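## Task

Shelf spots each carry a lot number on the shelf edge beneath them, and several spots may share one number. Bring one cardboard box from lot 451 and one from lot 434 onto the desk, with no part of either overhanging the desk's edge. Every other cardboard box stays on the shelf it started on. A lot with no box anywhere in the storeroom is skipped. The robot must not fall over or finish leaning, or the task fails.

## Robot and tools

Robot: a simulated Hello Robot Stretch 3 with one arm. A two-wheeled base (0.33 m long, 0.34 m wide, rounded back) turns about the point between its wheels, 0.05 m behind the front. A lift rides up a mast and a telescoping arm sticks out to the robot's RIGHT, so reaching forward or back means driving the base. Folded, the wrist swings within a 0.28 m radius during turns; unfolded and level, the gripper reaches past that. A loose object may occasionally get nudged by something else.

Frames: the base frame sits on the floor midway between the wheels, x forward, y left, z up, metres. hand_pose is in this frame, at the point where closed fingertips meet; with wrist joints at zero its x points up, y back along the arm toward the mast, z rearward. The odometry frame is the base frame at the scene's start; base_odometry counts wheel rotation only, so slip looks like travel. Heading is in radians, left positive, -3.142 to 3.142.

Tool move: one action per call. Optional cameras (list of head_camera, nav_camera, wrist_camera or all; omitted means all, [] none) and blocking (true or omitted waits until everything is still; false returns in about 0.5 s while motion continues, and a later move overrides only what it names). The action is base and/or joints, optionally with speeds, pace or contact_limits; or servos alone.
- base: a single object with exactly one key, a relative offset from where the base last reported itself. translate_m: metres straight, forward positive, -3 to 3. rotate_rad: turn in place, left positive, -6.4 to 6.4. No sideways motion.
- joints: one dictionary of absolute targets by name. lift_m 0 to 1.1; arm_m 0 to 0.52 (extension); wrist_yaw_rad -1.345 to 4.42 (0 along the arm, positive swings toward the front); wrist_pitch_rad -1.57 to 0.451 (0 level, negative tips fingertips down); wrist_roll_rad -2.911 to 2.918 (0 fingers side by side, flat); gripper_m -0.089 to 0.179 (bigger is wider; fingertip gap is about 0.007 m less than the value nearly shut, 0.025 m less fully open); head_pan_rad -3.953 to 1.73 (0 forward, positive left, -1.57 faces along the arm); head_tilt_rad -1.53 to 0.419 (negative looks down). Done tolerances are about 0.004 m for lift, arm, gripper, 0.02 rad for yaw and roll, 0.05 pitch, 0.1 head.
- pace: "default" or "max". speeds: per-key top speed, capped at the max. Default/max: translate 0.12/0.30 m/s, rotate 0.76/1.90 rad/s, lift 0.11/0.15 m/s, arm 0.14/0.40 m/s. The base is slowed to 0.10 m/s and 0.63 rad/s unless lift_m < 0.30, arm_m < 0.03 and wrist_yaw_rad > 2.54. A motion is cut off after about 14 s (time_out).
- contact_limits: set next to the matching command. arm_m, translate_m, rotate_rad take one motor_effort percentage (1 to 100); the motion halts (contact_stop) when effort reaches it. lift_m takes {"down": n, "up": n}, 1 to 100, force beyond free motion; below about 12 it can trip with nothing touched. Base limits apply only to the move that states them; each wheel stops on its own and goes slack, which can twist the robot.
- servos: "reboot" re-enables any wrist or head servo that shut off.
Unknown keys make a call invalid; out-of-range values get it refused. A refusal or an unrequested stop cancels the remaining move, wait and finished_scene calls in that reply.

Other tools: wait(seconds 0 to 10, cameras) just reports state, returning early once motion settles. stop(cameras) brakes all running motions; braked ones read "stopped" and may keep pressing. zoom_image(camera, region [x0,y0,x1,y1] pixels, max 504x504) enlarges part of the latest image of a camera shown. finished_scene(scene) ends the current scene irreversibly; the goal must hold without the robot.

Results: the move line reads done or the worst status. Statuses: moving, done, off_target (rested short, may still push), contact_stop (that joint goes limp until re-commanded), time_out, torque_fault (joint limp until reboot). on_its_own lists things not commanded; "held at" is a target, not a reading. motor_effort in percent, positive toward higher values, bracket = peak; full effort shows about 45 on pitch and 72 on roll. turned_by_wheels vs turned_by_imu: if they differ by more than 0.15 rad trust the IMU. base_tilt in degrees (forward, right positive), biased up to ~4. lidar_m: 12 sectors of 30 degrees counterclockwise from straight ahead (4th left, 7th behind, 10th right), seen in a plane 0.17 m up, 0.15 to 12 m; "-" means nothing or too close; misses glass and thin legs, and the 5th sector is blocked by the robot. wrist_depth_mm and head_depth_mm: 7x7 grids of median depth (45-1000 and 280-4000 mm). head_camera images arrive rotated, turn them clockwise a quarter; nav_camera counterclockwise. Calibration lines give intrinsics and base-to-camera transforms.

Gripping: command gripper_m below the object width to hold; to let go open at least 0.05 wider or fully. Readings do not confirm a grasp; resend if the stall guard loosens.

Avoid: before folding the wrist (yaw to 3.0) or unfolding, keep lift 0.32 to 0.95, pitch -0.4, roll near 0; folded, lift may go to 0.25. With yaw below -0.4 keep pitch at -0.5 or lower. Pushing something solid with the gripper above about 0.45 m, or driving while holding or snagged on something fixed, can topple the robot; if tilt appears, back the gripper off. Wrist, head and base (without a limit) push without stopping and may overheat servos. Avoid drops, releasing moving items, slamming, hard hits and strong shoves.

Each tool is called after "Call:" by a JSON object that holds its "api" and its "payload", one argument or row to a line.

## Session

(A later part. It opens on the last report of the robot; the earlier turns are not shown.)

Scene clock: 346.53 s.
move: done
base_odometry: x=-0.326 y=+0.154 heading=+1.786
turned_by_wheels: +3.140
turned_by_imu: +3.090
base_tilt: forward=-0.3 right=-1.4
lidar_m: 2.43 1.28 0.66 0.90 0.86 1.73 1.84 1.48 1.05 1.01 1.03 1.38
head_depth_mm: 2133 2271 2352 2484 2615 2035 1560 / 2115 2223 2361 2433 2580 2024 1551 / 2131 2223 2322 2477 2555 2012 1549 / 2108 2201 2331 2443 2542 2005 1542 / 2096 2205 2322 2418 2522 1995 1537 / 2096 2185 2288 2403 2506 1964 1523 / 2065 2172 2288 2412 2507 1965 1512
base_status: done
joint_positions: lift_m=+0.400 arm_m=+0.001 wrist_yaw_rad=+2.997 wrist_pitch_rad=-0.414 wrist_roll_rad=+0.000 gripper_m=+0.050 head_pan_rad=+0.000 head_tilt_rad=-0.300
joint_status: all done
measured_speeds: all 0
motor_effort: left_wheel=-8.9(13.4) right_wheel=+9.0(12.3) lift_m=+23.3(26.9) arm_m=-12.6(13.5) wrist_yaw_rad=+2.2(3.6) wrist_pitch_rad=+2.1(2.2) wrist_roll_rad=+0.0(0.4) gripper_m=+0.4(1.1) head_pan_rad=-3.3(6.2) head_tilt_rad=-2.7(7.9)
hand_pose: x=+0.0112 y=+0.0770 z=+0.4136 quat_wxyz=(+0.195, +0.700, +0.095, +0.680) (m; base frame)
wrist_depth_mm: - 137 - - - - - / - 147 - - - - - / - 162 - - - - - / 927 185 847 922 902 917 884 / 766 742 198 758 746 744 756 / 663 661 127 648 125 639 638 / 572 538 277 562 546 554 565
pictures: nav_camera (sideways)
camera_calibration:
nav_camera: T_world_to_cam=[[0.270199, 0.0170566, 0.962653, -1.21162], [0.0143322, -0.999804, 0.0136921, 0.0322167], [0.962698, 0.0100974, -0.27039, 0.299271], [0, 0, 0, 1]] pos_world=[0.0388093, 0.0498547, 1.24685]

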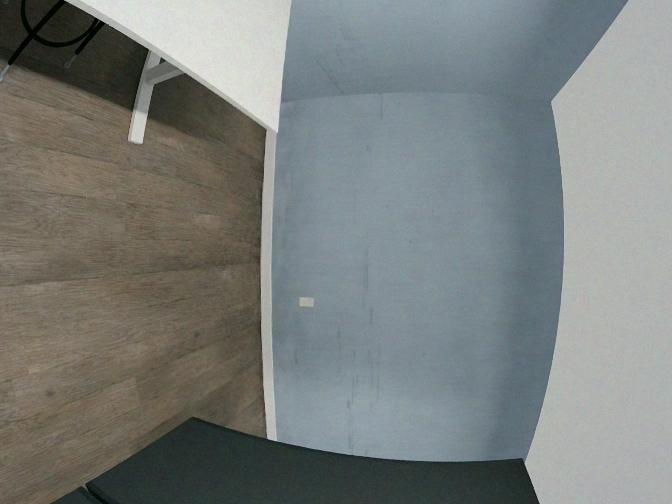

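Call:
{"api": "move", "payload": {
  "base": {"translate_m": 1.85},
  "joints": {"head_pan_rad": -1.57, "head_tilt_rad": -0.3},
  "pace": "max",
  "cameras": ["nav_camera","head_camera"]
}}

Scene clock: 370.83 s.
move: time_out
base_odometry: x=-0.625 y=+1.523 heading=+1.786
turned_by_wheels: +0.000
turned_by_imu: +0.000
base_tilt: forward=-0.2 right=-1.1
lidar_m: 1.04 1.08 1.39 1.32 1.36 1.20 3.22 1.41 1.00 0.96 1.54 1.10
head_depth_mm: 829 869 913 964 1017 1077 1146 / 828 865 906 955 1006 1072 1137 / 822 857 902 948 1004 1061 1131 / 818 853 895 944 995 1055 1124 / 2097 2194 2267 2391 2503 1899 1479 / 2099 2173 2277 2398 2509 1984 1516 / 2039 2174 2265 2379 2502 1985 1520
base_status: translate_m time_out (by the wheels' count: +1.4016 of +1.8500)
joint_positions: lift_m=+0.400 arm_m=+0.001 wrist_yaw_rad=+2.997 wrist_pitch_rad=-0.414 wrist_roll_rad=+0.000 gripper_m=+0.050 head_pan_rad=-1.570 head_tilt_rad=-0.300
joint_status: all done
measured_speeds: all 0
motor_effort: left_wheel=-0.3(9.1) right_wheel=+0.1(13.9) lift_m=+29.7(31.7) arm_m=-6.3(11.9) wrist_yaw_rad=+2.9(4.0) wrist_pitch_rad=+2.1(2.2) wrist_roll_rad=+0.0(0.4) gripper_m=+0.4(1.1) head_pan_rad=+2.6(4.4) head_tilt_rad=+0.5(6.4)
hand_pose: x=+0.0111 y=+0.0770 z=+0.4136 quat_wxyz=(+0.195, +0.700, +0.095, +0.680) (m; base frame)
wrist_depth_mm: - 136 - - - - - / - 148 - - - - - / - 162 - - - - - / 938 186 842 920 913 908 891 / 775 717 199 754 749 748 737 / 661 657 127 643 125 639 637 / 574 540 275 566 541 562 554
pictures: head_camera (sideways), nav_camera (sideways)
camera_calibration:
head_camera: T_world_to_cam=[[-0.0464737, 0.245138, -0.968374, 1.27615], [0.997517, -0.0399664, -0.0579896, 0.0690188], [-0.0529178, -0.968664, -0.242672, 0.271772], [0, 0, 0, 1]] pos_world=[0.00484162, -0.046818, 1.30574]
nav_camera: T_world_to_cam=[[0.0172722, -0.270464, 0.962575, -1.20988], [-0.999791, -0.0151635, 0.0136794, 0.0384986], [0.0108962, -0.962611, -0.270669, 0.305454], [0, 0, 0, 1]] pos_world=[0.0560595, -0.0326106, 1.24675]

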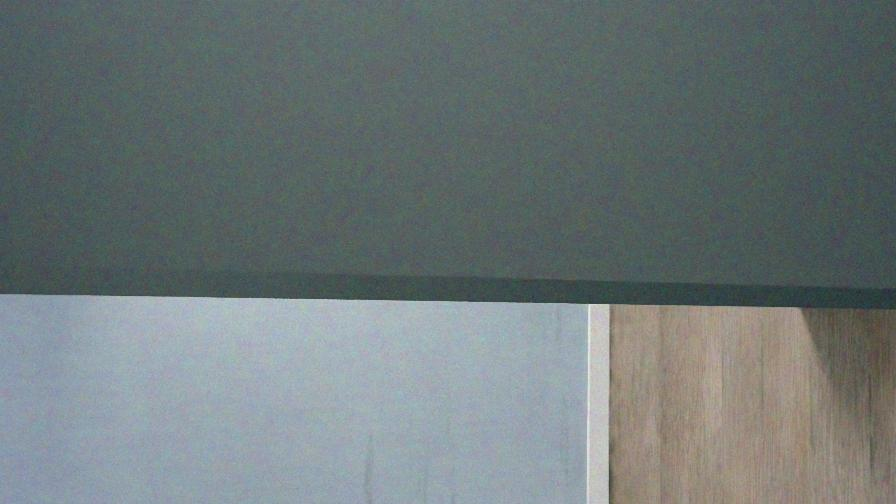

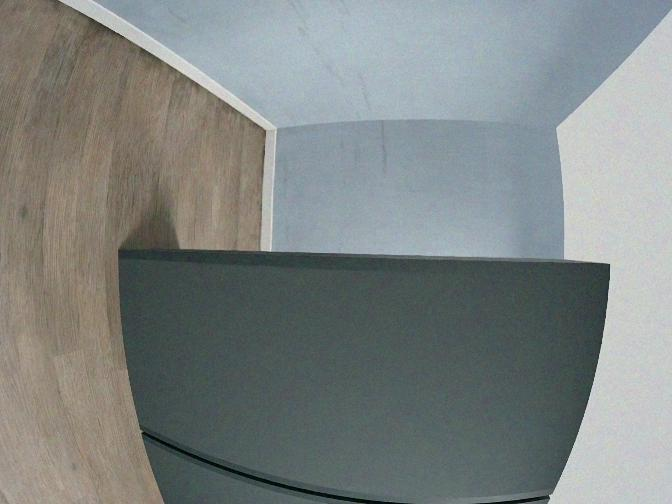

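Call:
{"api": "move", "payload": {
  "base": {"translate_m": 0.5},
  "joints": {"lift_m": 0.27},
  "cameras": []
}}

Call:
{"api": "move", "payload": {
  "base": {"rotate_rad": -1.571},
  "joints": {"head_pan_rad": 0, "head_tilt_rad": -0.3},
  "cameras": ["nav_camera"]
}}

Call:
{"api": "move", "payload": {
  "joints": {"head_pan_rad": -1.0, "head_tilt_rad": -0.3},
  "cameras": ["nav_camera"]
}}

Scene clock: 389.00 s.
move: done
base_odometry: x=-0.731 y=+2.011 heading=+1.786
turned_by_wheels: +0.000
turned_by_imu: +0.001
base_tilt: forward=-0.5 right=-1.2
lidar_m: 0.55 0.57 0.76 1.34 1.26 1.24 3.70 1.39 1.06 2.41 0.81 0.58
head_depth_mm: 1216 1205 1184 1169 1152 1148 1150 / 2120 2213 2317 2414 2550 1790 1452 / 2112 2200 2306 2437 2555 2015 1542 / 2078 2181 2287 2427 2514 2013 1539 / 2090 2185 2273 2385 2525 2001 1527 / 2074 2157 2280 2382 2476 1978 1524 / 1794 1808 1837 1857 1880 1806 1524
base_status: done
joint_positions: lift_m=+0.270 arm_m=+0.001 wrist_yaw_rad=+2.997 wrist_pitch_rad=-0.414 wrist_roll_rad=+0.000 gripper_m=+0.050 head_pan_rad=-1.570 head_tilt_rad=-0.300
joint_status: all done
measured_speeds: all 0
motor_effort: left_wheel=+0.5(10.7) right_wheel=+11.6(13.3) lift_m=+30.3(31.5) arm_m=-2.9(5.2) wrist_yaw_rad=+2.0(3.1) wrist_pitch_rad=+2.1(2.2) wrist_roll_rad=-0.2(0.3) gripper_m=+0.2(1.2) head_pan_rad=+3.0(3.9) head_tilt_rad=+3.4(3.6)
hand_pose: x=+0.0111 y=+0.0770 z=+0.2836 quat_wxyz=(+0.195, +0.700, +0.095, +0.680) (m; base frame)
wrist_depth_mm: - 137 - - - - 576 / - 147 - - - 952 586 / 912 161 833 864 883 832 593 / 720 186 647 695 690 692 630 / 589 567 198 574 572 564 562 / 498 496 127 298 125 489 482 / 270 257 254 258 412 422 419
pictures: none
No camera images: "cameras" was empty.

Scene clock: 392.37 s.
move: done
base_odometry: x=-0.731 y=+2.011 heading=+0.215
turned_by_wheels: -1.571
turned_by_imu: -1.546
base_tilt: forward=-0.3 right=-1.2
lidar_m: 2.30 0.80 0.57 0.55 0.57 0.77 1.34 1.24 1.24 3.71 1.36 1.05
head_depth_mm: 2077 1228 1210 1191 1178 1166 1150 / 2095 2179 2311 2420 2533 1859 1493 / 2077 2179 2292 2435 2551 2012 1535 / 2069 2169 2276 2382 2498 2017 1541 / 2085 2172 2273 2362 2525 2012 1523 / 2047 2164 2253 2397 2492 1976 1525 / 1726 1732 1766 1787 1835 1811 1517
base_status: done
joint_positions: lift_m=+0.270 arm_m=+0.001 wrist_yaw_rad=+2.997 wrist_pitch_rad=-0.414 wrist_roll_rad=+0.000 gripper_m=+0.050 head_pan_rad=+0.001 head_tilt_rad=-0.300
joint_status: all done
measured_speeds: all 0
motor_effort: left_wheel=+7.9(12.0) right_wheel=-9.4(13.5) lift_m=+30.1(31.1) arm_m=-10.9(10.9) wrist_yaw_rad=+1.9(3.6) wrist_pitch_rad=+2.1(2.2) wrist_roll_rad=+0.0(0.4) gripper_m=+0.1(1.1) head_pan_rad=-2.9(5.2) head_tilt_rad=+4.5(6.5)
hand_pose: x=+0.0111 y=+0.0770 z=+0.2836 quat_wxyz=(+0.195, +0.700, +0.095, +0.680) (m; base frame)
wrist_depth_mm: 506 137 535 546 570 583 602 / 549 147 577 591 609 626 - / 593 161 611 629 - - - / - 181 189 673 662 683 679 / 583 561 197 578 570 565 562 / 505 497 127 297 125 481 481 / 270 256 254 259 413 422 418
pictures: nav_camera (sideways)
camera_calibration:
nav_camera: T_world_to_cam=[[0.270453, 0.017461, 0.962575, -1.21143], [0.0157909, -0.999781, 0.0136992, 0.0322613], [0.962604, 0.011495, -0.27067, 0.299618], [0, 0, 0, 1]] pos_world=[0.038712, 0.049963, 1.24675]

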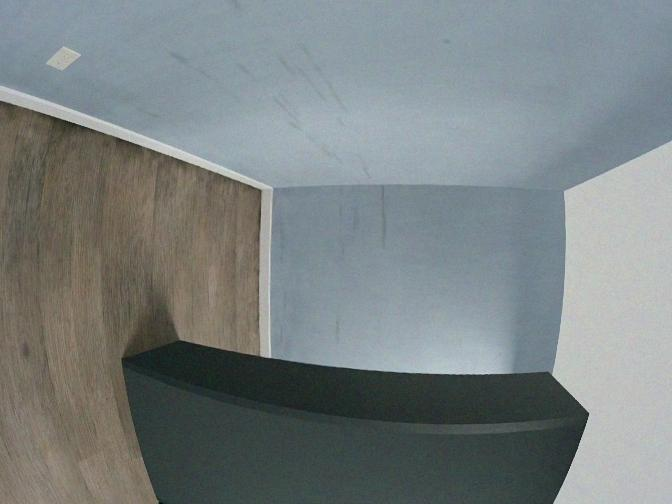

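Scene clock: 393.43 s.
move: done
base_odometry: x=-0.731 y=+2.011 heading=+0.215
turned_by_wheels: +0.000
turned_by_imu: +0.000
base_tilt: forward=-0.2 right=-1.1
lidar_m: 2.30 0.80 0.57 0.55 0.57 0.76 1.34 1.24 1.24 3.70 1.37 1.05
head_depth_mm: 3036 3670 3762 - 2955 2050 1561 / 3045 2884 3084 3425 2940 2042 1552 / 2832 2124 2337 2501 2582 2018 1543 / 1788 1738 1845 1944 2094 1995 1539 / 1383 1453 1531 1592 1696 1769 1535 / 1199 1249 1312 1363 1439 1505 1488 / 1063 1100 1143 1192 1232 1291 1352
base_status: not commanded
joint_positions: lift_m=+0.270 arm_m=+0.001 wrist_yaw_rad=+2.997 wrist_pitch_rad=-0.414 wrist_roll_rad=+0.000 gripper_m=+0.050 head_pan_rad=-1.027 head_tilt_rad=-0.300
joint_status: all done
measured_speeds: all 0
motor_effort: left_wheel=+7.2(8.3) right_wheel=-10.3(10.9) lift_m=+29.0(29.9) arm_m=-12.5(13.0) wrist_yaw_rad=+1.9(2.8) wrist_pitch_rad=+2.1(2.2) wrist_roll_rad=+0.0(0.3) gripper_m=-0.1(0.9) head_pan_rad=+2.2(5.3) head_tilt_rad=+5.3(6.7)
hand_pose: x=+0.0111 y=+0.0770 z=+0.2836 quat_wxyz=(+0.195, +0.700, +0.095, +0.680) (m; base frame)
wrist_depth_mm: 500 137 536 551 570 585 602 / 553 147 581 600 612 621 - / 598 162 601 640 - - - / - 182 190 672 663 679 688 / 589 568 198 573 569 566 568 / 497 495 127 298 125 484 479 / 270 257 255 259 413 424 420
pictures: nav_camera (sideways)
camera_calibration:
nav_camera: T_world_to_cam=[[0.15446, -0.222705, 0.962572, -1.21071], [-0.848327, -0.529297, 0.0136666, 0.0375855], [0.506443, -0.818686, -0.270682, 0.302425], [0, 0, 0, 1]] pos_world=[0.0657304, -0.00214717, 1.24675]

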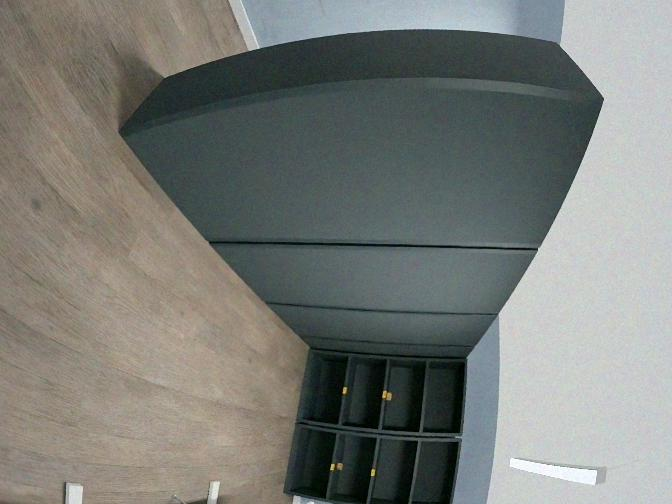

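Call:
{"api": "move", "payload": {
  "base": {"translate_m": 1.55},
  "joints": {"head_pan_rad": -1.57, "head_tilt_rad": -0.3},
  "cameras": ["nav_camera","head_camera"]
}}

Scene clock: 415.40 s.
move: done
base_odometry: x=+0.783 y=+2.342 heading=+0.215
turned_by_wheels: +0.000
turned_by_imu: +0.001
base_tilt: forward=-0.3 right=-1.2
lidar_m: 0.87 0.84 0.60 0.58 0.60 0.81 2.13 0.64 0.46 1.32 1.26 0.90
head_depth_mm: 390 384 401 418 438 464 491 / 1136 768 1254 1282 683 509 504 / 1150 1177 1246 1286 1376 1208 986 / 3124 3651 - 3855 2558 1906 1501 / 3123 3766 - - 2887 2004 1536 / 3192 3737 3849 - 2836 1979 1534 / 2641 2705 2716 2765 2613 1978 1525
base_status: done
joint_positions: lift_m=+0.270 arm_m=+0.001 wrist_yaw_rad=+2.997 wrist_pitch_rad=-0.414 wrist_roll_rad=+0.000 gripper_m=+0.050 head_pan_rad=-1.570 head_tilt_rad=-0.300
joint_status: all done
measured_speeds: all 0
motor_effort: left_wheel=+3.2(12.4) right_wheel=+7.5(10.4) lift_m=+24.0(28.7) arm_m=-12.7(13.4) wrist_yaw_rad=+0.6(3.7) wrist_pitch_rad=+2.1(2.2) wrist_roll_rad=-0.1(0.4) gripper_m=+0.1(0.9) head_pan_rad=+3.2(5.5) head_tilt_rad=+5.1(9.2)
hand_pose: x=+0.0111 y=+0.0770 z=+0.2836 quat_wxyz=(+0.195, +0.700, +0.095, +0.680) (m; base frame)
wrist_depth_mm: 518 137 558 575 594 610 625 / 577 147 603 622 627 - - / 631 162 171 - - - - / 659 182 192 672 693 680 678 / 588 561 199 571 563 567 571 / 501 500 127 297 125 485 480 / 270 257 253 258 412 421 421
pictures: head_camera (sideways), nav_camera (sideways)
camera_calibration:
head_camera: T_world_to_cam=[[-0.0464905, 0.244739, -0.968474, 1.27626], [0.997516, -0.0399862, -0.0579894, 0.0690176], [-0.0529178, -0.968764, -0.242272, 0.271244], [0, 0, 0, 1]] pos_world=[0.00484157, -0.0468195, 1.30574]
nav_camera: T_world_to_cam=[[0.017273, -0.27016, 0.962661, -1.21007], [-0.999791, -0.0151594, 0.013685, 0.0384903], [0.0108963, -0.962696, -0.270365, 0.305099], [0, 0, 0, 1]] pos_world=[0.0560595, -0.0326112, 1.24685]

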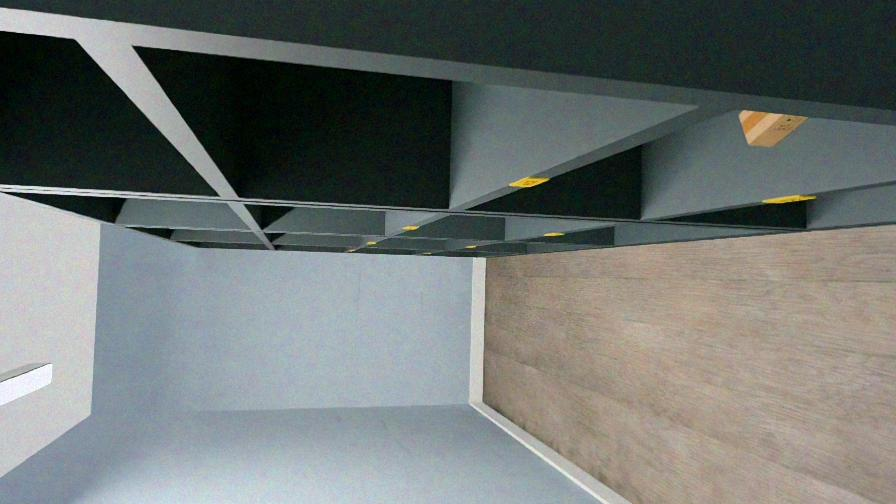

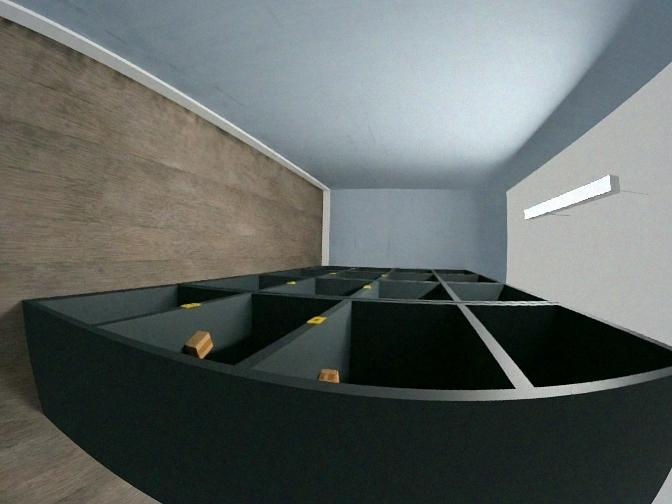

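Call:
{"api": "move", "payload": {
  "base": {"translate_m": 0.5},
  "cameras": []
}}

Call:
{"api": "move", "payload": {
  "base": {"rotate_rad": -1.571},
  "joints": {"head_pan_rad": -0.8, "head_tilt_rad": -0.4},
  "cameras": ["nav_camera","head_camera"]
}}

Scene clock: 429.93 s.
move: done
base_odometry: x=+1.272 y=+2.449 heading=+0.215
turned_by_wheels: +0.000
turned_by_imu: +0.000
base_tilt: forward=-0.2 right=-1.3
lidar_m: 0.37 0.39 0.52 0.59 0.61 0.82 2.16 0.77 1.45 1.56 0.54 0.39
head_depth_mm: 2477 2039 2135 2264 1881 1706 1510 / 3037 2948 2558 2338 2383 2032 1556 / 3037 3845 - - 2907 2031 1548 / 3116 3747 - - 2908 2006 1537 / 2928 3748 3897 - 2898 1998 1533 / 1781 1800 1866 1897 1960 1818 1525 / 1142 1160 1174 1198 1218 1243 1272
base_status: done
joint_positions: lift_m=+0.270 arm_m=+0.001 wrist_yaw_rad=+2.997 wrist_pitch_rad=-0.414 wrist_roll_rad=+0.000 gripper_m=+0.050 head_pan_rad=-1.570 head_tilt_rad=-0.300
joint_status: not commanded
measured_speeds: all 0
motor_effort: left_wheel=+8.1(11.7) right_wheel=+1.3(11.8) lift_m=+23.5(24.2) arm_m=-12.1(12.8) wrist_yaw_rad=+2.5(4.1) wrist_pitch_rad=+2.1(2.3) wrist_roll_rad=-0.2(0.4) gripper_m=+0.6(0.9) head_pan_rad=+2.9(4.0) head_tilt_rad=+5.7(6.3)
hand_pose: x=+0.0111 y=+0.0770 z=+0.2836 quat_wxyz=(+0.195, +0.700, +0.095, +0.680) (m; base frame)
wrist_depth_mm: 529 137 569 582 605 593 416 / 583 148 612 623 627 532 419 / 625 161 170 - - 581 429 / 658 182 192 668 685 562 434 / 589 567 199 576 574 544 436 / 504 494 127 299 126 485 432 / 271 256 255 259 414 423 411
pictures: none
No camera images: "cameras" was empty.

Scene clock: 433.30 s.
move: done
base_odometry: x=+1.272 y=+2.449 heading=-1.355
turned_by_wheels: -1.571
turned_by_imu: -1.545
base_tilt: forward=-0.5 right=-1.3
lidar_m: 1.47 0.53 0.39 0.37 0.39 0.53 0.59 0.61 0.83 2.26 0.77 1.45
head_depth_mm: 725 802 905 1032 2164 1742 1429 / 633 687 755 845 958 1089 1272 / 1128 1202 1274 794 859 925 1015 / 1236 1327 1410 1091 1436 1099 1322 / 1366 1451 1526 1203 1422 1550 1318 / 1289 1363 1451 1522 1487 1650 1389 / 1208 1252 1319 1436 1538 1622 1385
base_status: done
joint_positions: lift_m=+0.270 arm_m=+0.001 wrist_yaw_rad=+2.997 wrist_pitch_rad=-0.414 wrist_roll_rad=+0.000 gripper_m=+0.050 head_pan_rad=-0.799 head_tilt_rad=-0.400
joint_status: all done
measured_speeds: all 0
motor_effort: left_wheel=+7.3(12.4) right_wheel=-9.8(13.1) lift_m=+23.6(24.6) arm_m=-12.5(13.6) wrist_yaw_rad=+2.2(4.0) wrist_pitch_rad=+2.1(2.3) wrist_roll_rad=+0.0(0.3) gripper_m=+0.1(0.9) head_pan_rad=-3.5(4.8) head_tilt_rad=-4.3(8.4)
hand_pose: x=+0.0111 y=+0.0770 z=+0.2836 quat_wxyz=(+0.195, +0.700, +0.095, +0.680) (m; base frame)
wrist_depth_mm: 356 137 373 388 394 404 418 / 388 148 402 416 431 443 455 / 422 162 437 459 469 488 508 / 459 186 473 502 522 530 550 / 494 494 200 538 534 542 565 / 499 491 127 297 125 483 481 / 270 257 255 258 416 419 419
pictures: head_camera (sideways), nav_camera (sideways)
camera_calibration:
head_camera: T_world_to_cam=[[-0.270452, 0.211587, -0.939195, 1.23944], [0.739259, 0.670579, -0.0618065, 0.0755274], [0.616727, -0.711024, -0.337777, 0.39144], [0, 0, 0, 1]] pos_world=[0.0379621, -0.0345723, 1.30096]
nav_camera: T_world_to_cam=[[0.266703, -0.249739, 0.93086, -1.17004], [-0.705783, -0.708323, 0.0121807, 0.0386128], [0.656308, -0.660234, -0.365174, 0.424493], [0, 0, 0, 1]] pos_world=[0.0607087, 0.0154092, 1.24369]

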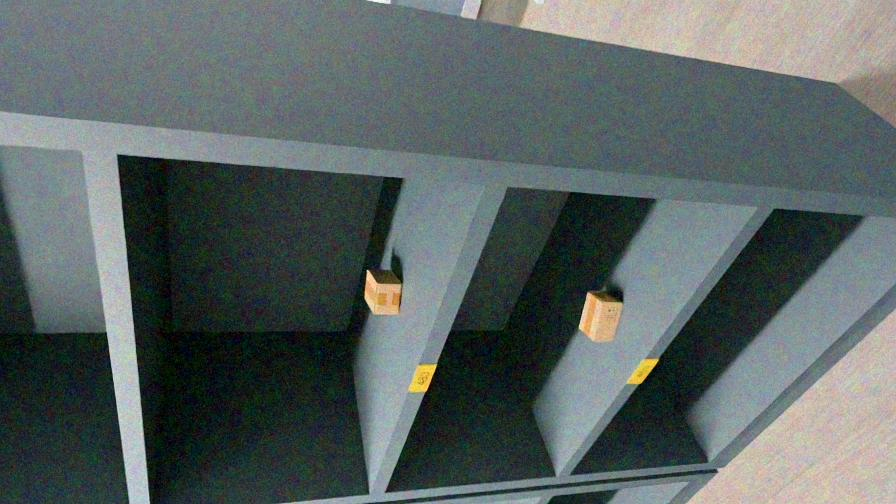

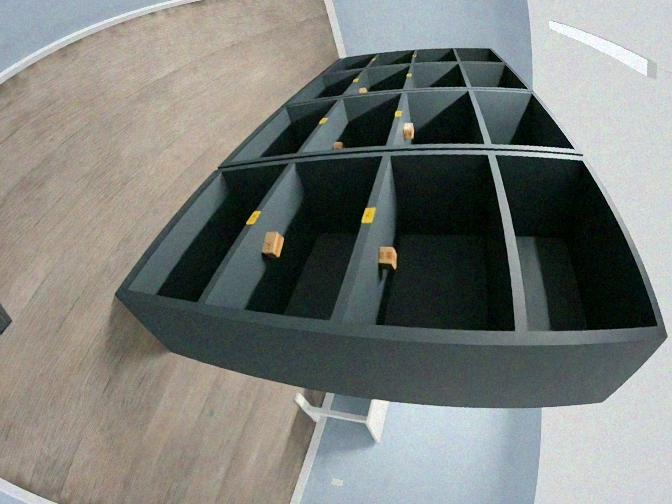

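Call:
{"api": "zoom_image", "payload": {
  "camera": "head_camera",
  "region": [390, 340, 450, 410]
}}

Call:
{"api": "zoom_image", "payload": {
  "camera": "head_camera",
  "region": [610, 340, 680, 400]
}}

Call:
{"api": "move", "payload": {
  "base": {"translate_m": 0.9},
  "joints": {"head_pan_rad": -1.0, "head_tilt_rad": -0.3},
  "cameras": ["nav_camera","head_camera"]
}}

Scaled by 7.200 from the camera's 896x504 image, which has a finer 1280x720 frame.

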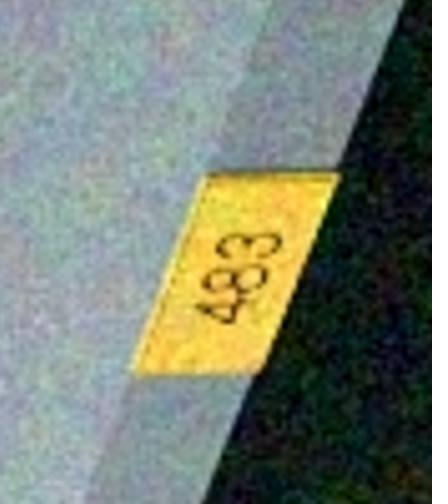

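Scaled by 7.200 from the camera's 896x504 image, which has a finer 1280x720 frame.

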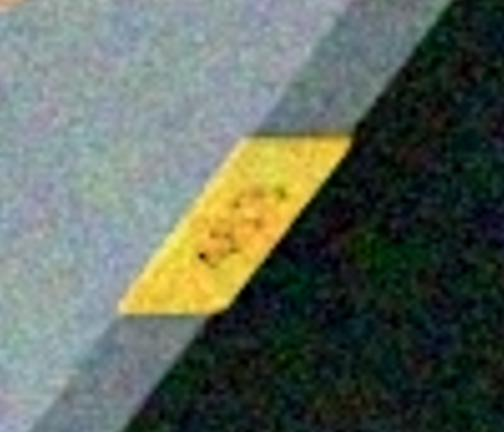

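Scene clock: 448.70 s.
move: done
base_odometry: x=+1.464 y=+1.570 heading=-1.355
turned_by_wheels: +0.000
turned_by_imu: +0.000
base_tilt: forward=-0.3 right=-1.2
lidar_m: 1.47 0.53 0.39 0.38 0.39 0.53 1.46 1.53 0.76 1.08 0.75 1.49
head_depth_mm: 923 630 991 1026 736 1107 930 / 941 775 1040 1078 732 1163 927 / 759 761 874 943 825 1088 919 / 647 671 717 758 784 869 886 / 680 709 751 790 817 875 922 / 1265 1156 1395 1260 1507 1182 1357 / 1351 1365 1503 1117 1587 1175 1439
base_status: done
joint_positions: lift_m=+0.270 arm_m=+0.001 wrist_yaw_rad=+2.997 wrist_pitch_rad=-0.414 wrist_roll_rad=+0.000 gripper_m=+0.050 head_pan_rad=-1.000 head_tilt_rad=-0.300
joint_status: all done
measured_speeds: all 0
motor_effort: left_wheel=+6.2(11.9) right_wheel=+3.8(10.3) lift_m=+26.2(26.2) arm_m=-10.5(12.7) wrist_yaw_rad=+2.7(3.6) wrist_pitch_rad=+2.1(2.2) wrist_roll_rad=-0.1(0.4) gripper_m=+0.3(1.0) head_pan_rad=+3.8(5.2) head_tilt_rad=+5.5(8.3)
hand_pose: x=+0.0111 y=+0.0770 z=+0.2836 quat_wxyz=(+0.195, +0.700, +0.095, +0.680) (m; base frame)
wrist_depth_mm: 356 137 375 391 399 409 420 / 389 147 406 420 434 450 458 / 421 162 434 459 473 488 506 / 463 186 474 508 521 531 547 / 501 503 199 533 533 558 562 / 501 499 127 297 126 482 485 / 269 256 254 259 414 425 421
pictures: head_camera (sideways), nav_camera (sideways)
camera_calibration:
head_camera: T_world_to_cam=[[-0.171154, 0.180896, -0.968495, 1.27705], [0.861389, 0.504626, -0.0579719, 0.0698962], [0.478241, -0.844174, -0.24219, 0.267862], [0, 0, 0, 1]] pos_world=[0.0302618, -0.0401622, 1.30574]
nav_camera: T_world_to_cam=[[0.160272, -0.218046, 0.962688, -1.21099], [-0.833556, -0.552266, 0.0136869, 0.0374931], [0.528676, -0.804648, -0.270266, 0.30178], [0, 0, 0, 1]] pos_world=[0.0657956, -0.000517534, 1.24685]

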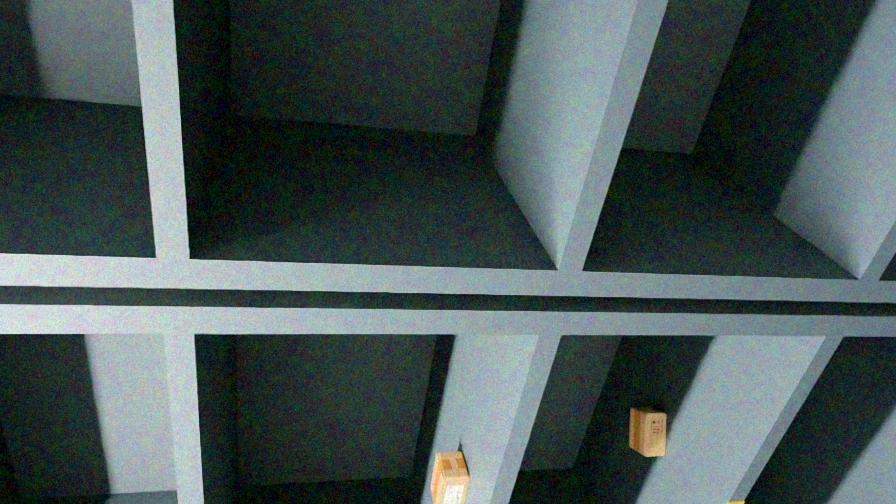

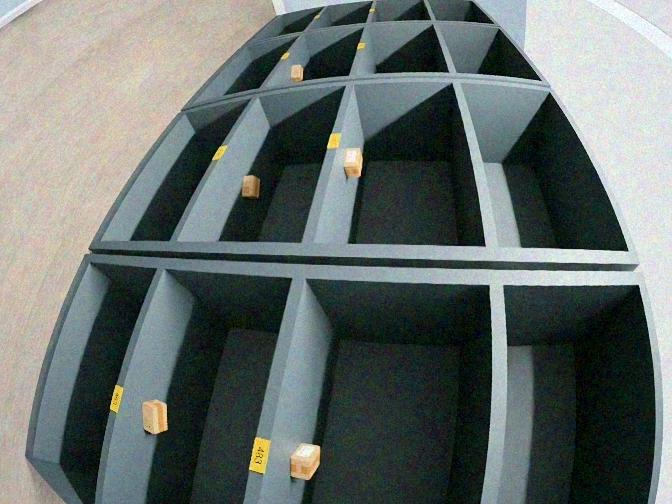

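Call:
{"api": "zoom_image", "payload": {
  "camera": "nav_camera",
  "region": [95, 370, 145, 430]
}}

Call:
{"api": "zoom_image", "payload": {
  "camera": "nav_camera",
  "region": [195, 130, 245, 180]
}}

Call:
{"api": "zoom_image", "payload": {
  "camera": "nav_camera",
  "region": [315, 120, 365, 180]
}}

Call:
{"api": "move", "payload": {
  "joints": {"head_pan_rad": -1.1, "head_tilt_rad": -0.5},
  "cameras": ["head_camera"]
}}

Call:
{"api": "move", "payload": {
  "joints": {"head_pan_rad": -1.9, "head_tilt_rad": -0.5},
  "cameras": ["head_camera"]
}}

Scaled by 8.400 from the camera's 672x504 image, which has a finer 792x594 frame.

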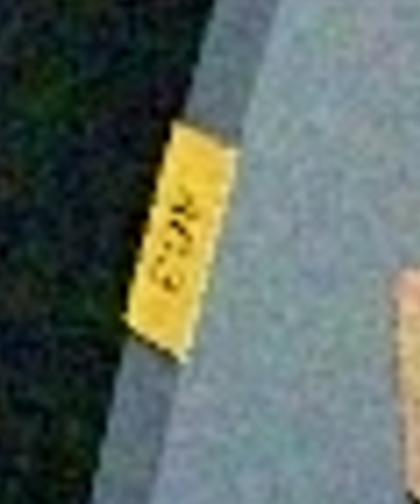

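Scaled by 10.080 from the camera's 672x504 image, which has a finer 792x594 frame.

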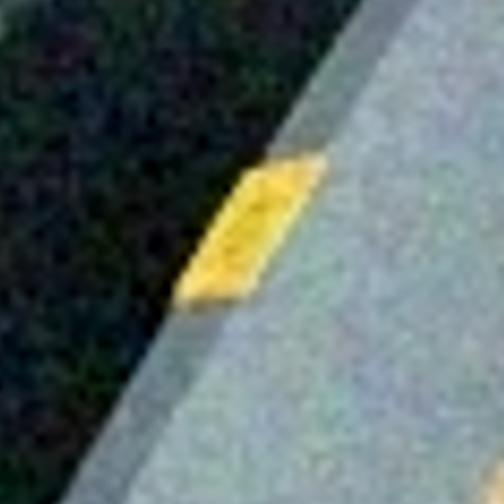

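Scaled by 8.400 from the camera's 672x504 image, which has a finer 792x594 frame.

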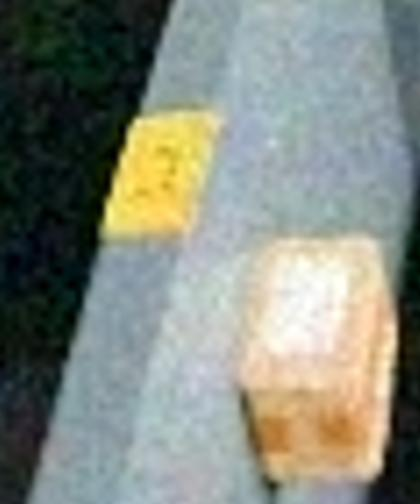

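Scene clock: 458.93 s.
move: done
base_odometry: x=+1.464 y=+1.570 heading=-1.355
turned_by_wheels: +0.000
turned_by_imu: +0.000
base_tilt: forward=-0.4 right=-1.3
lidar_m: 1.47 0.54 0.39 0.38 0.39 0.53 1.46 1.53 0.76 1.08 0.75 1.49
head_depth_mm: 814 930 993 744 1148 965 851 / 840 975 1035 740 1196 964 1180 / 846 987 1052 778 1239 958 1209 / 712 798 878 825 1097 986 1239 / 617 669 731 805 899 982 1146 / 637 702 774 855 1122 1366 1237 / 1023 1275 1195 1530 1207 1481 1282
base_status: not commanded
joint_positions: lift_m=+0.270 arm_m=+0.001 wrist_yaw_rad=+2.997 wrist_pitch_rad=-0.414 wrist_roll_rad=+0.000 gripper_m=+0.050 head_pan_rad=-1.097 head_tilt_rad=-0.498
joint_status: all done
measured_speeds: all 0
motor_effort: left_wheel=+6.1(6.5) right_wheel=+3.3(4.2) lift_m=+26.1(26.4) arm_m=-10.4(10.4) wrist_yaw_rad=+1.4(2.8) wrist_pitch_rad=+2.1(2.2) wrist_roll_rad=+0.1(0.3) gripper_m=+0.3(0.7) head_pan_rad=-4.0(4.7) head_tilt_rad=-4.6(8.1)
hand_pose: x=+0.0111 y=+0.0770 z=+0.2836 quat_wxyz=(+0.195, +0.700, +0.095, +0.680) (m; base frame)
wrist_depth_mm: 358 137 375 389 399 409 418 / 389 148 406 419 431 444 459 / 424 162 437 460 480 488 502 / 468 186 475 509 526 533 546 / 496 505 200 539 540 547 564 / 499 498 127 296 125 482 477 / 270 257 253 259 413 422 415
pictures: head_camera (sideways)
camera_calibration:
head_camera: T_world_to_cam=[[-0.237795, 0.361796, -0.901419, 1.18992], [0.900456, 0.430075, -0.0649251, 0.0786199], [0.364188, -0.827127, -0.428051, 0.510441], [0, 0, 0, 1]] pos_world=[0.0262672, -0.0421213, 1.29622]

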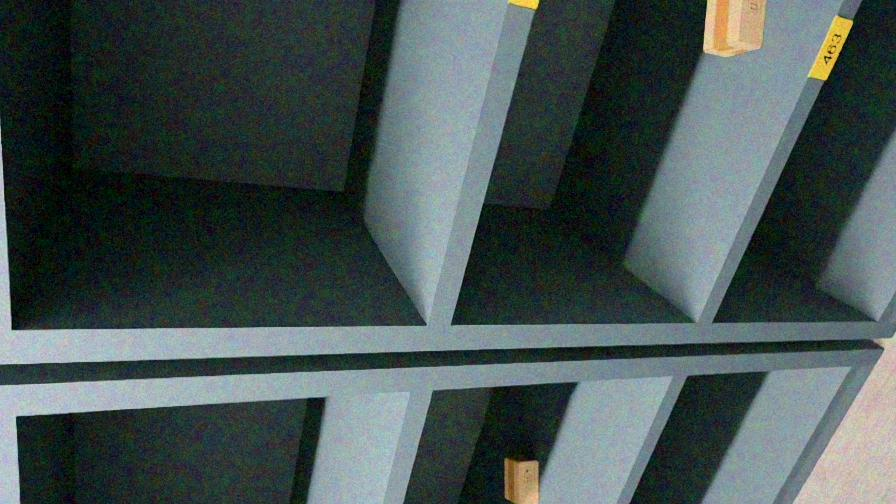

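Scene clock: 459.93 s.
move: done
base_odometry: x=+1.464 y=+1.570 heading=-1.355
turned_by_wheels: +0.000
turned_by_imu: +0.000
base_tilt: forward=-0.3 right=-1.3
lidar_m: 1.47 0.54 0.39 0.38 0.39 0.53 1.46 1.53 0.76 1.08 0.76 1.48
head_depth_mm: 618 1951 2127 2201 2129 1641 1325 / 643 691 732 798 1939 1574 1314 / 746 837 881 830 982 998 1167 / 907 1013 1066 814 1182 986 1237 / 913 995 1050 758 1219 946 1218 / 883 953 1007 744 1197 921 1184 / 855 925 986 694 1153 901 1158
base_status: not commanded
joint_positions: lift_m=+0.270 arm_m=+0.001 wrist_yaw_rad=+2.997 wrist_pitch_rad=-0.414 wrist_roll_rad=+0.000 gripper_m=+0.050 head_pan_rad=-1.922 head_tilt_rad=-0.500
joint_status: all done
measured_speeds: all 0
motor_effort: left_wheel=+6.1(6.6) right_wheel=+3.7(4.1) lift_m=+25.7(26.7) arm_m=-9.6(10.5) wrist_yaw_rad=+2.1(3.4) wrist_pitch_rad=+2.0(2.2) wrist_roll_rad=+0.0(0.4) gripper_m=+0.5(0.8) head_pan_rad=+1.2(5.7) head_tilt_rad=-4.6(8.4)
hand_pose: x=+0.0111 y=+0.0770 z=+0.2836 quat_wxyz=(+0.195, +0.700, +0.095, +0.680) (m; base frame)
wrist_depth_mm: 354 137 376 388 400 409 418 / 390 148 405 417 430 443 457 / 425 163 438 458 475 489 502 / 463 186 472 511 518 532 545 / 499 508 200 541 536 546 563 / 502 495 127 299 126 483 481 / 271 257 253 261 413 421 420
pictures: head_camera (sideways)
camera_calibration:
head_camera: T_world_to_cam=[[0.105201, 0.421489, -0.900711, 1.18687], [0.926739, -0.370054, -0.0649262, 0.0785145], [-0.360678, -0.827893, -0.42954, 0.516815], [0, 0, 0, 1]] pos_world=[-0.0112188, -0.0433295, 1.29612]

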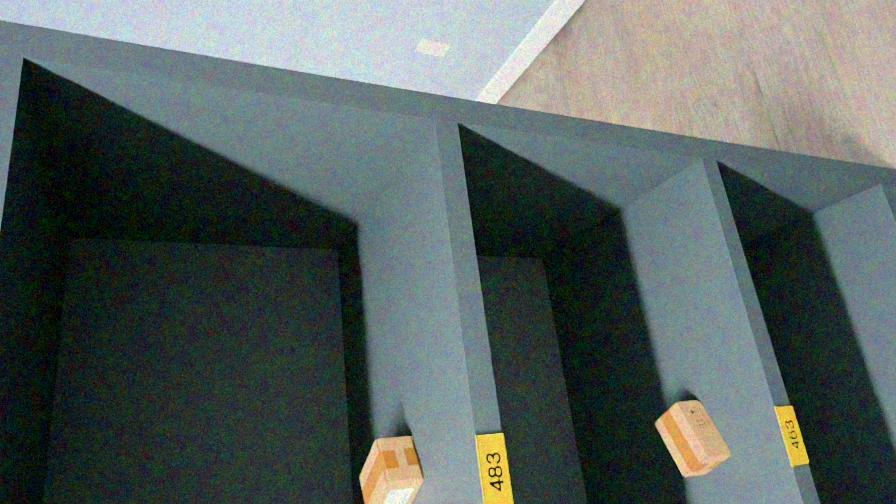

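Unit 1: 483, 463. Move on.

Call:
{"api": "move", "payload": {
  "base": {"translate_m": 0.7},
  "joints": {"head_pan_rad": -1.4, "head_tilt_rad": -0.5},
  "cameras": ["head_camera"]
}}

Call:
{"api": "move", "payload": {
  "base": {"translate_m": 1.0},
  "cameras": ["head_camera","nav_camera"]
}}

Scene clock: 473.53 s.
move: done
base_odometry: x=+1.614 y=+0.886 heading=-1.355
turned_by_wheels: +0.000
turned_by_imu: +0.001
base_tilt: forward=-0.3 right=-1.4
lidar_m: 1.47 0.54 0.39 0.38 0.39 0.53 1.47 1.29 0.66 0.71 0.92 0.91
head_depth_mm: 827 917 976 739 825 790 859 / 856 937 1012 731 1172 958 1020 / 884 950 1018 726 1205 954 1206 / 899 969 1037 761 1228 950 1201 / 912 988 1049 750 1227 940 1221 / 930 1007 1071 755 1212 968 1219 / 945 1022 1082 788 1202 994 1215
base_status: done
joint_positions: lift_m=+0.270 arm_m=+0.001 wrist_yaw_rad=+2.997 wrist_pitch_rad=-0.414 wrist_roll_rad=+0.000 gripper_m=+0.050 head_pan_rad=-1.400 head_tilt_rad=-0.500
joint_status: all done
measured_speeds: all 0
motor_effort: left_wheel=+2.9(11.7) right_wheel=+6.7(11.5) lift_m=+27.2(27.9) arm_m=-7.4(9.6) wrist_yaw_rad=+2.9(3.6) wrist_pitch_rad=+2.2(2.2) wrist_roll_rad=+0.2(0.3) gripper_m=-0.1(1.0) head_pan_rad=-3.2(5.7) head_tilt_rad=-3.7(8.4)
hand_pose: x=+0.0111 y=+0.0770 z=+0.2836 quat_wxyz=(+0.195, +0.700, +0.095, +0.680) (m; base frame)
wrist_depth_mm: 359 137 376 389 400 411 419 / 389 147 408 424 431 445 462 / 426 162 441 460 479 490 502 / 464 186 471 508 522 532 545 / 496 504 201 542 540 551 562 / 496 498 127 297 125 484 481 / 269 256 255 259 416 420 418
pictures: head_camera (sideways)
camera_calibration:
head_camera: T_world_to_cam=[[-0.119081, 0.418291, -0.900473, 1.18794], [0.987812, 0.141474, -0.0649126, 0.0780734], [0.100241, -0.897228, -0.43004, 0.514687], [0, 0, 0, 1]] pos_world=[0.0127465, -0.0461596, 1.29611]

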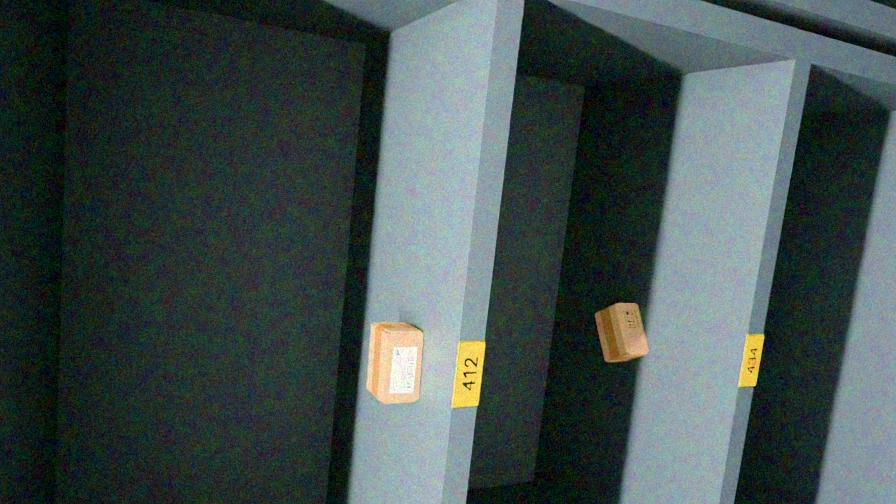

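Scene clock: 483.17 s.
move: done
base_odometry: x=+1.827 y=-0.091 heading=-1.356
turned_by_wheels: +0.000
turned_by_imu: +0.001
base_tilt: forward=-0.3 right=-1.2
lidar_m: 1.47 0.54 0.39 0.38 0.39 0.54 1.48 1.34 0.68 0.95 0.87 0.91
head_depth_mm: 833 926 992 740 1069 910 858 / 855 938 1008 731 1188 961 1177 / 888 953 1027 725 1202 952 1202 / 898 967 1034 760 1226 950 1201 / 914 987 1045 755 1226 943 1226 / 926 1002 1069 796 1213 971 1217 / 945 1023 1073 780 1161 992 1216
base_status: done
joint_positions: lift_m=+0.270 arm_m=+0.001 wrist_yaw_rad=+2.997 wrist_pitch_rad=-0.414 wrist_roll_rad=+0.000 gripper_m=+0.050 head_pan_rad=-1.400 head_tilt_rad=-0.500
joint_status: not commanded
measured_speeds: all 0
motor_effort: left_wheel=+2.7(11.7) right_wheel=+6.6(11.9) lift_m=+28.7(29.7) arm_m=-6.6(8.4) wrist_yaw_rad=+1.3(3.8) wrist_pitch_rad=+2.1(2.3) wrist_roll_rad=-0.1(0.3) gripper_m=-0.3(1.0) head_pan_rad=-3.5(3.8) head_tilt_rad=-2.9(4.6)
hand_pose: x=+0.0111 y=+0.0770 z=+0.2836 quat_wxyz=(+0.195, +0.700, +0.095, +0.680) (m; base frame)
wrist_depth_mm: 359 137 380 388 399 408 420 / 393 147 407 423 432 448 458 / 426 162 439 462 481 490 512 / 467 186 479 515 519 539 557 / 499 503 199 545 537 547 562 / 495 499 127 296 125 487 484 / 270 256 254 259 413 423 422
pictures: head_camera (sideways), nav_camera (sideways)
camera_calibration:
head_camera: T_world_to_cam=[[-0.119081, 0.418291, -0.900473, 1.18794], [0.987812, 0.141474, -0.0649126, 0.0780734], [0.100241, -0.897228, -0.43004, 0.514687], [0, 0, 0, 1]] pos_world=[0.0127465, -0.0461596, 1.29611]
nav_camera: T_world_to_cam=[[0.0942732, -0.446669, 0.889719, -1.11532], [-0.98241, -0.186443, 0.0104937, 0.0425173], [0.161195, -0.875057, -0.456389, 0.546202], [0, 0, 0, 1]] pos_world=[0.0588692, -0.0122936, 1.24115]

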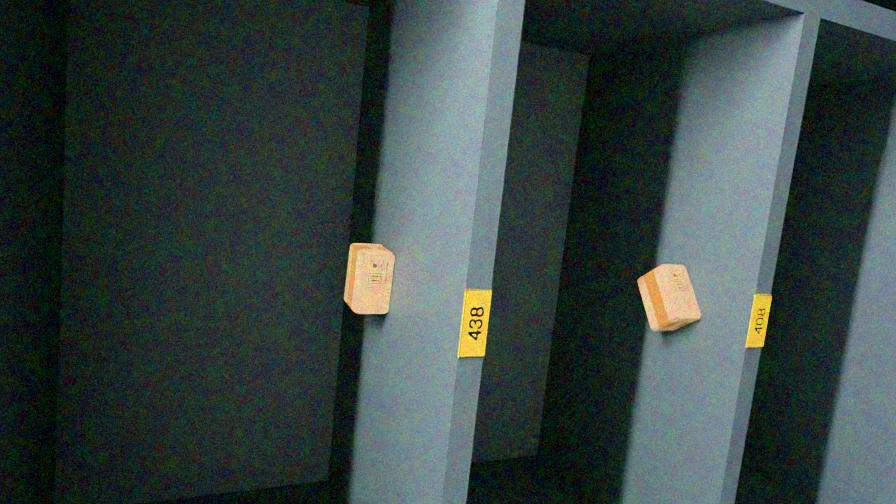

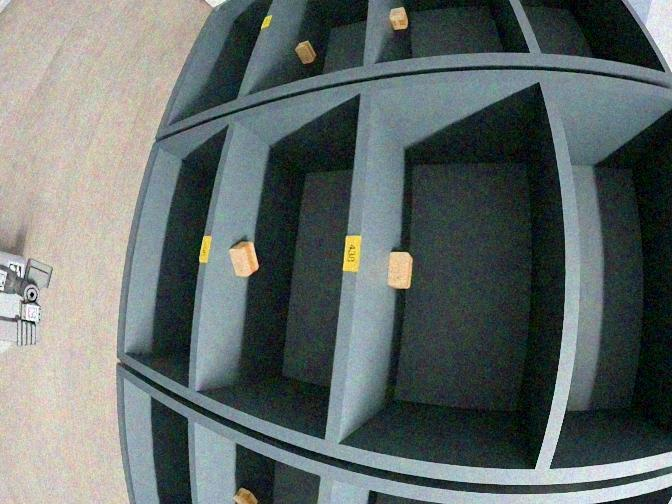

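Call:
{"api": "move", "payload": {
  "base": {"translate_m": -0.74},
  "joints": {"lift_m": 0.5, "head_pan_rad": -1.57, "head_tilt_rad": -0.6},
  "cameras": ["head_camera"]
}}

Call:
{"api": "move", "payload": {
  "joints": {"wrist_yaw_rad": 0},
  "cameras": []
}}

Call:
{"api": "move", "payload": {
  "joints": {"wrist_pitch_rad": -0.2, "gripper_m": 0.179},
  "cameras": ["head_camera", "wrist_camera"]
}}

Scene clock: 503.97 s.
move: done
base_odometry: x=+1.669 y=+0.632 heading=-1.355
turned_by_wheels: +0.000
turned_by_imu: -0.001
base_tilt: forward=-0.4 right=-1.1
lidar_m: 1.47 0.54 0.39 0.38 0.39 0.54 1.47 1.52 0.77 1.08 0.74 1.47
head_depth_mm: 884 974 922 1058 1072 973 1158 / 881 973 914 1210 1105 962 1168 / 884 975 901 1211 1094 1281 1165 / 880 963 744 1211 1055 1280 1162 / 880 968 870 1211 1078 1267 1159 / 882 966 859 1211 1071 1258 1153 / 882 967 846 1124 1064 1099 1143
base_status: done
joint_positions: lift_m=+0.500 arm_m=+0.001 wrist_yaw_rad=+2.997 wrist_pitch_rad=-0.414 wrist_roll_rad=+0.000 gripper_m=+0.050 head_pan_rad=-1.570 head_tilt_rad=-0.600
joint_status: all done
measured_speeds: all 0
motor_effort: left_wheel=-0.7(10.7) right_wheel=-10.6(14.8) lift_m=+30.5(33.4) arm_m=-4.1(6.0) wrist_yaw_rad=+1.7(3.9) wrist_pitch_rad=+2.2(2.3) wrist_roll_rad=-0.1(0.3) gripper_m=+0.2(1.0) head_pan_rad=+2.8(4.8) head_tilt_rad=-3.8(8.8)
hand_pose: x=+0.0111 y=+0.0770 z=+0.5136 quat_wxyz=(+0.195, +0.700, +0.095, +0.680) (m; base frame)
wrist_depth_mm: 360 137 380 392 397 410 418 / 392 147 406 421 431 443 457 / 426 162 438 459 475 492 507 / 464 186 474 514 527 534 543 / 512 512 199 542 148 - - / - - 126 - 124 714 713 / - 99 277 653 652 663 658
pictures: head_camera (sideways)
camera_calibration:
head_camera: T_world_to_cam=[[-0.0467389, 0.520203, -0.852763, 1.12526], [0.997499, -0.0210035, -0.0674843, 0.0813518], [-0.0530165, -0.853784, -0.517921, 0.629909], [0, 0, 0, 1]] pos_world=[0.00484052, -0.0458478, 1.29131]

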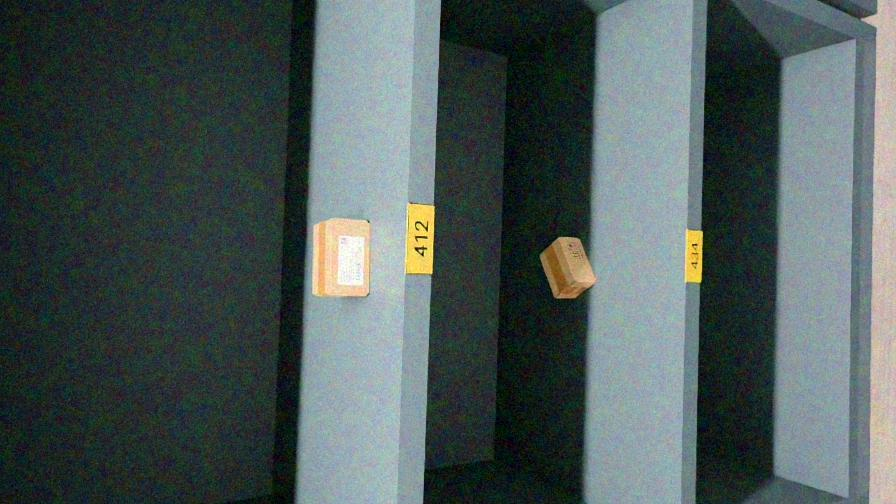

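Scene clock: 506.47 s.
move: done
base_odometry: x=+1.669 y=+0.632 heading=-1.355
turned_by_wheels: +0.000
turned_by_imu: +0.000
base_tilt: forward=-0.2 right=-1.2
lidar_m: 1.47 0.54 0.39 0.38 0.39 0.54 1.47 1.52 0.77 1.08 0.74 1.47
head_depth_mm: 884 975 925 1055 1070 969 1163 / 881 970 913 1214 1105 965 1169 / 885 970 901 1213 1093 1284 1162 / 882 969 741 1214 1050 1271 1162 / 880 969 870 1205 1072 1265 1160 / 885 963 859 1209 1071 1264 1159 / 880 966 849 1127 1063 1095 1148
base_status: not commanded
joint_positions: lift_m=+0.500 arm_m=+0.001 wrist_yaw_rad=+0.003 wrist_pitch_rad=-0.414 wrist_roll_rad=+0.000 gripper_m=+0.050 head_pan_rad=-1.570 head_tilt_rad=-0.600
joint_status: all done
measured_speeds: all 0
motor_effort: left_wheel=-0.8(1.3) right_wheel=-11.5(11.8) lift_m=+29.9(30.6) arm_m=-3.7(4.3) wrist_yaw_rad=-2.6(7.0) wrist_pitch_rad=+2.0(2.3) wrist_roll_rad=-0.2(0.3) gripper_m=-0.4(0.9) head_pan_rad=+3.0(4.2) head_tilt_rad=-3.6(4.3)
hand_pose: x=-0.0208 y=-0.3704 z=+0.5136 quat_wxyz=(+0.693, +0.147, -0.691, -0.145) (m; base frame)
wrist_depth_mm: 454 450 441 476 461 454 446 / 395 386 379 374 374 369 364 / 495 - - - - - - / 495 - - - - - - / 543 805 - - 148 - - / - 679 126 - 124 - - / 670 99 647 655 626 623 633
pictures: none
No camera images: "cameras" was empty.

Scene clock: 508.30 s.
move: done
base_odometry: x=+1.669 y=+0.632 heading=-1.355
turned_by_wheels: +0.000
turned_by_imu: +0.000
base_tilt: forward=-0.4 right=-1.3
lidar_m: 1.47 0.53 0.39 0.38 0.39 0.53 1.47 1.52 0.77 1.08 0.74 1.47
head_depth_mm: 886 971 928 1057 1074 970 1159 / 885 969 915 1215 1104 966 1164 / 885 970 899 1211 1095 1285 1165 / 882 969 742 1211 1050 1278 1157 / 886 969 870 1210 1078 1275 1156 / 883 965 861 1206 1071 1271 1159 / 881 970 842 1122 1061 1101 1139
base_status: not commanded
joint_positions: lift_m=+0.500 arm_m=+0.001 wrist_yaw_rad=+0.003 wrist_pitch_rad=-0.222 wrist_roll_rad=+0.000 gripper_m=+0.179 head_pan_rad=-1.570 head_tilt_rad=-0.600
joint_status: all done
measured_speeds: all 0
motor_effort: left_wheel=-0.9(1.5) right_wheel=-12.2(12.2) lift_m=+29.0(30.3) arm_m=-2.9(4.1) wrist_yaw_rad=-3.4(4.3) wrist_pitch_rad=+3.6(5.4) wrist_roll_rad=+0.1(0.3) gripper_m=+0.4(84.4) head_pan_rad=+3.6(3.8) head_tilt_rad=-3.7(4.3)
hand_pose: x=-0.0207 y=-0.3902 z=+0.5587 quat_wxyz=(+0.703, +0.080, -0.702, -0.078) (m; base frame)
wrist_depth_mm: 488 - - - - 710 - / 487 - - 562 - - - / 450 453 448 444 437 439 433 / 475 - - - - 872 389 / 478 142 - - - 862 - / 118 140 - - - - - / - - - - - - 105
pictures: head_camera (sideways), wrist_camera
camera_calibration:
head_camera: T_world_to_cam=[[-0.0467389, 0.520203, -0.852763, 1.12526], [0.997499, -0.0210035, -0.0674843, 0.0813518], [-0.0530165, -0.853784, -0.517921, 0.629909], [0, 0, 0, 1]] pos_world=[0.00484052, -0.0458478, 1.29131]
wrist_camera: T_world_to_cam=[[-0.998855, -0.0443829, -0.0178509, -0.0213245], [-0.00201001, 0.41176, -0.91129, 0.702241], [0.047796, -0.910211, -0.411378, 0.0418737], [0, 0, 0, 1]] pos_world=[-0.02189, -0.251987, 0.65679]

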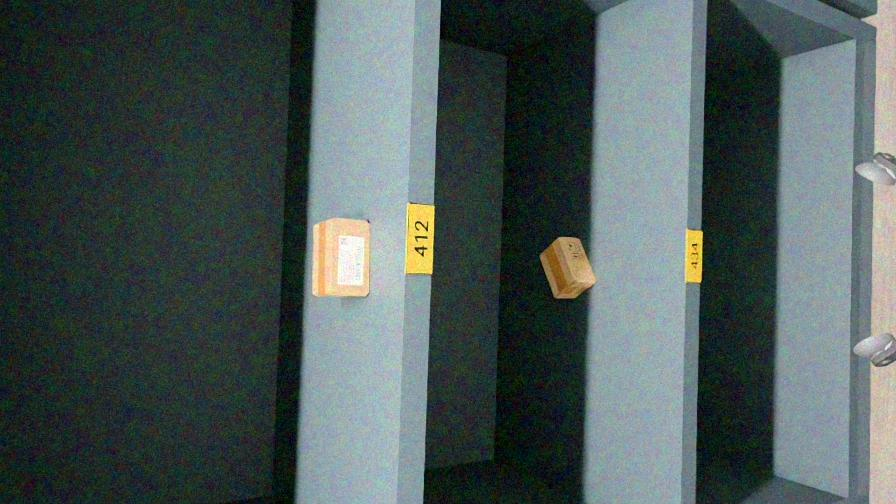

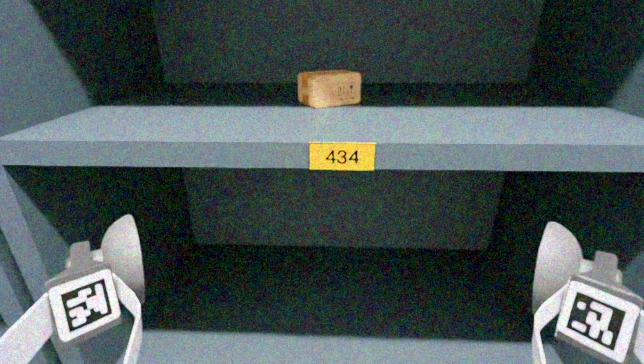

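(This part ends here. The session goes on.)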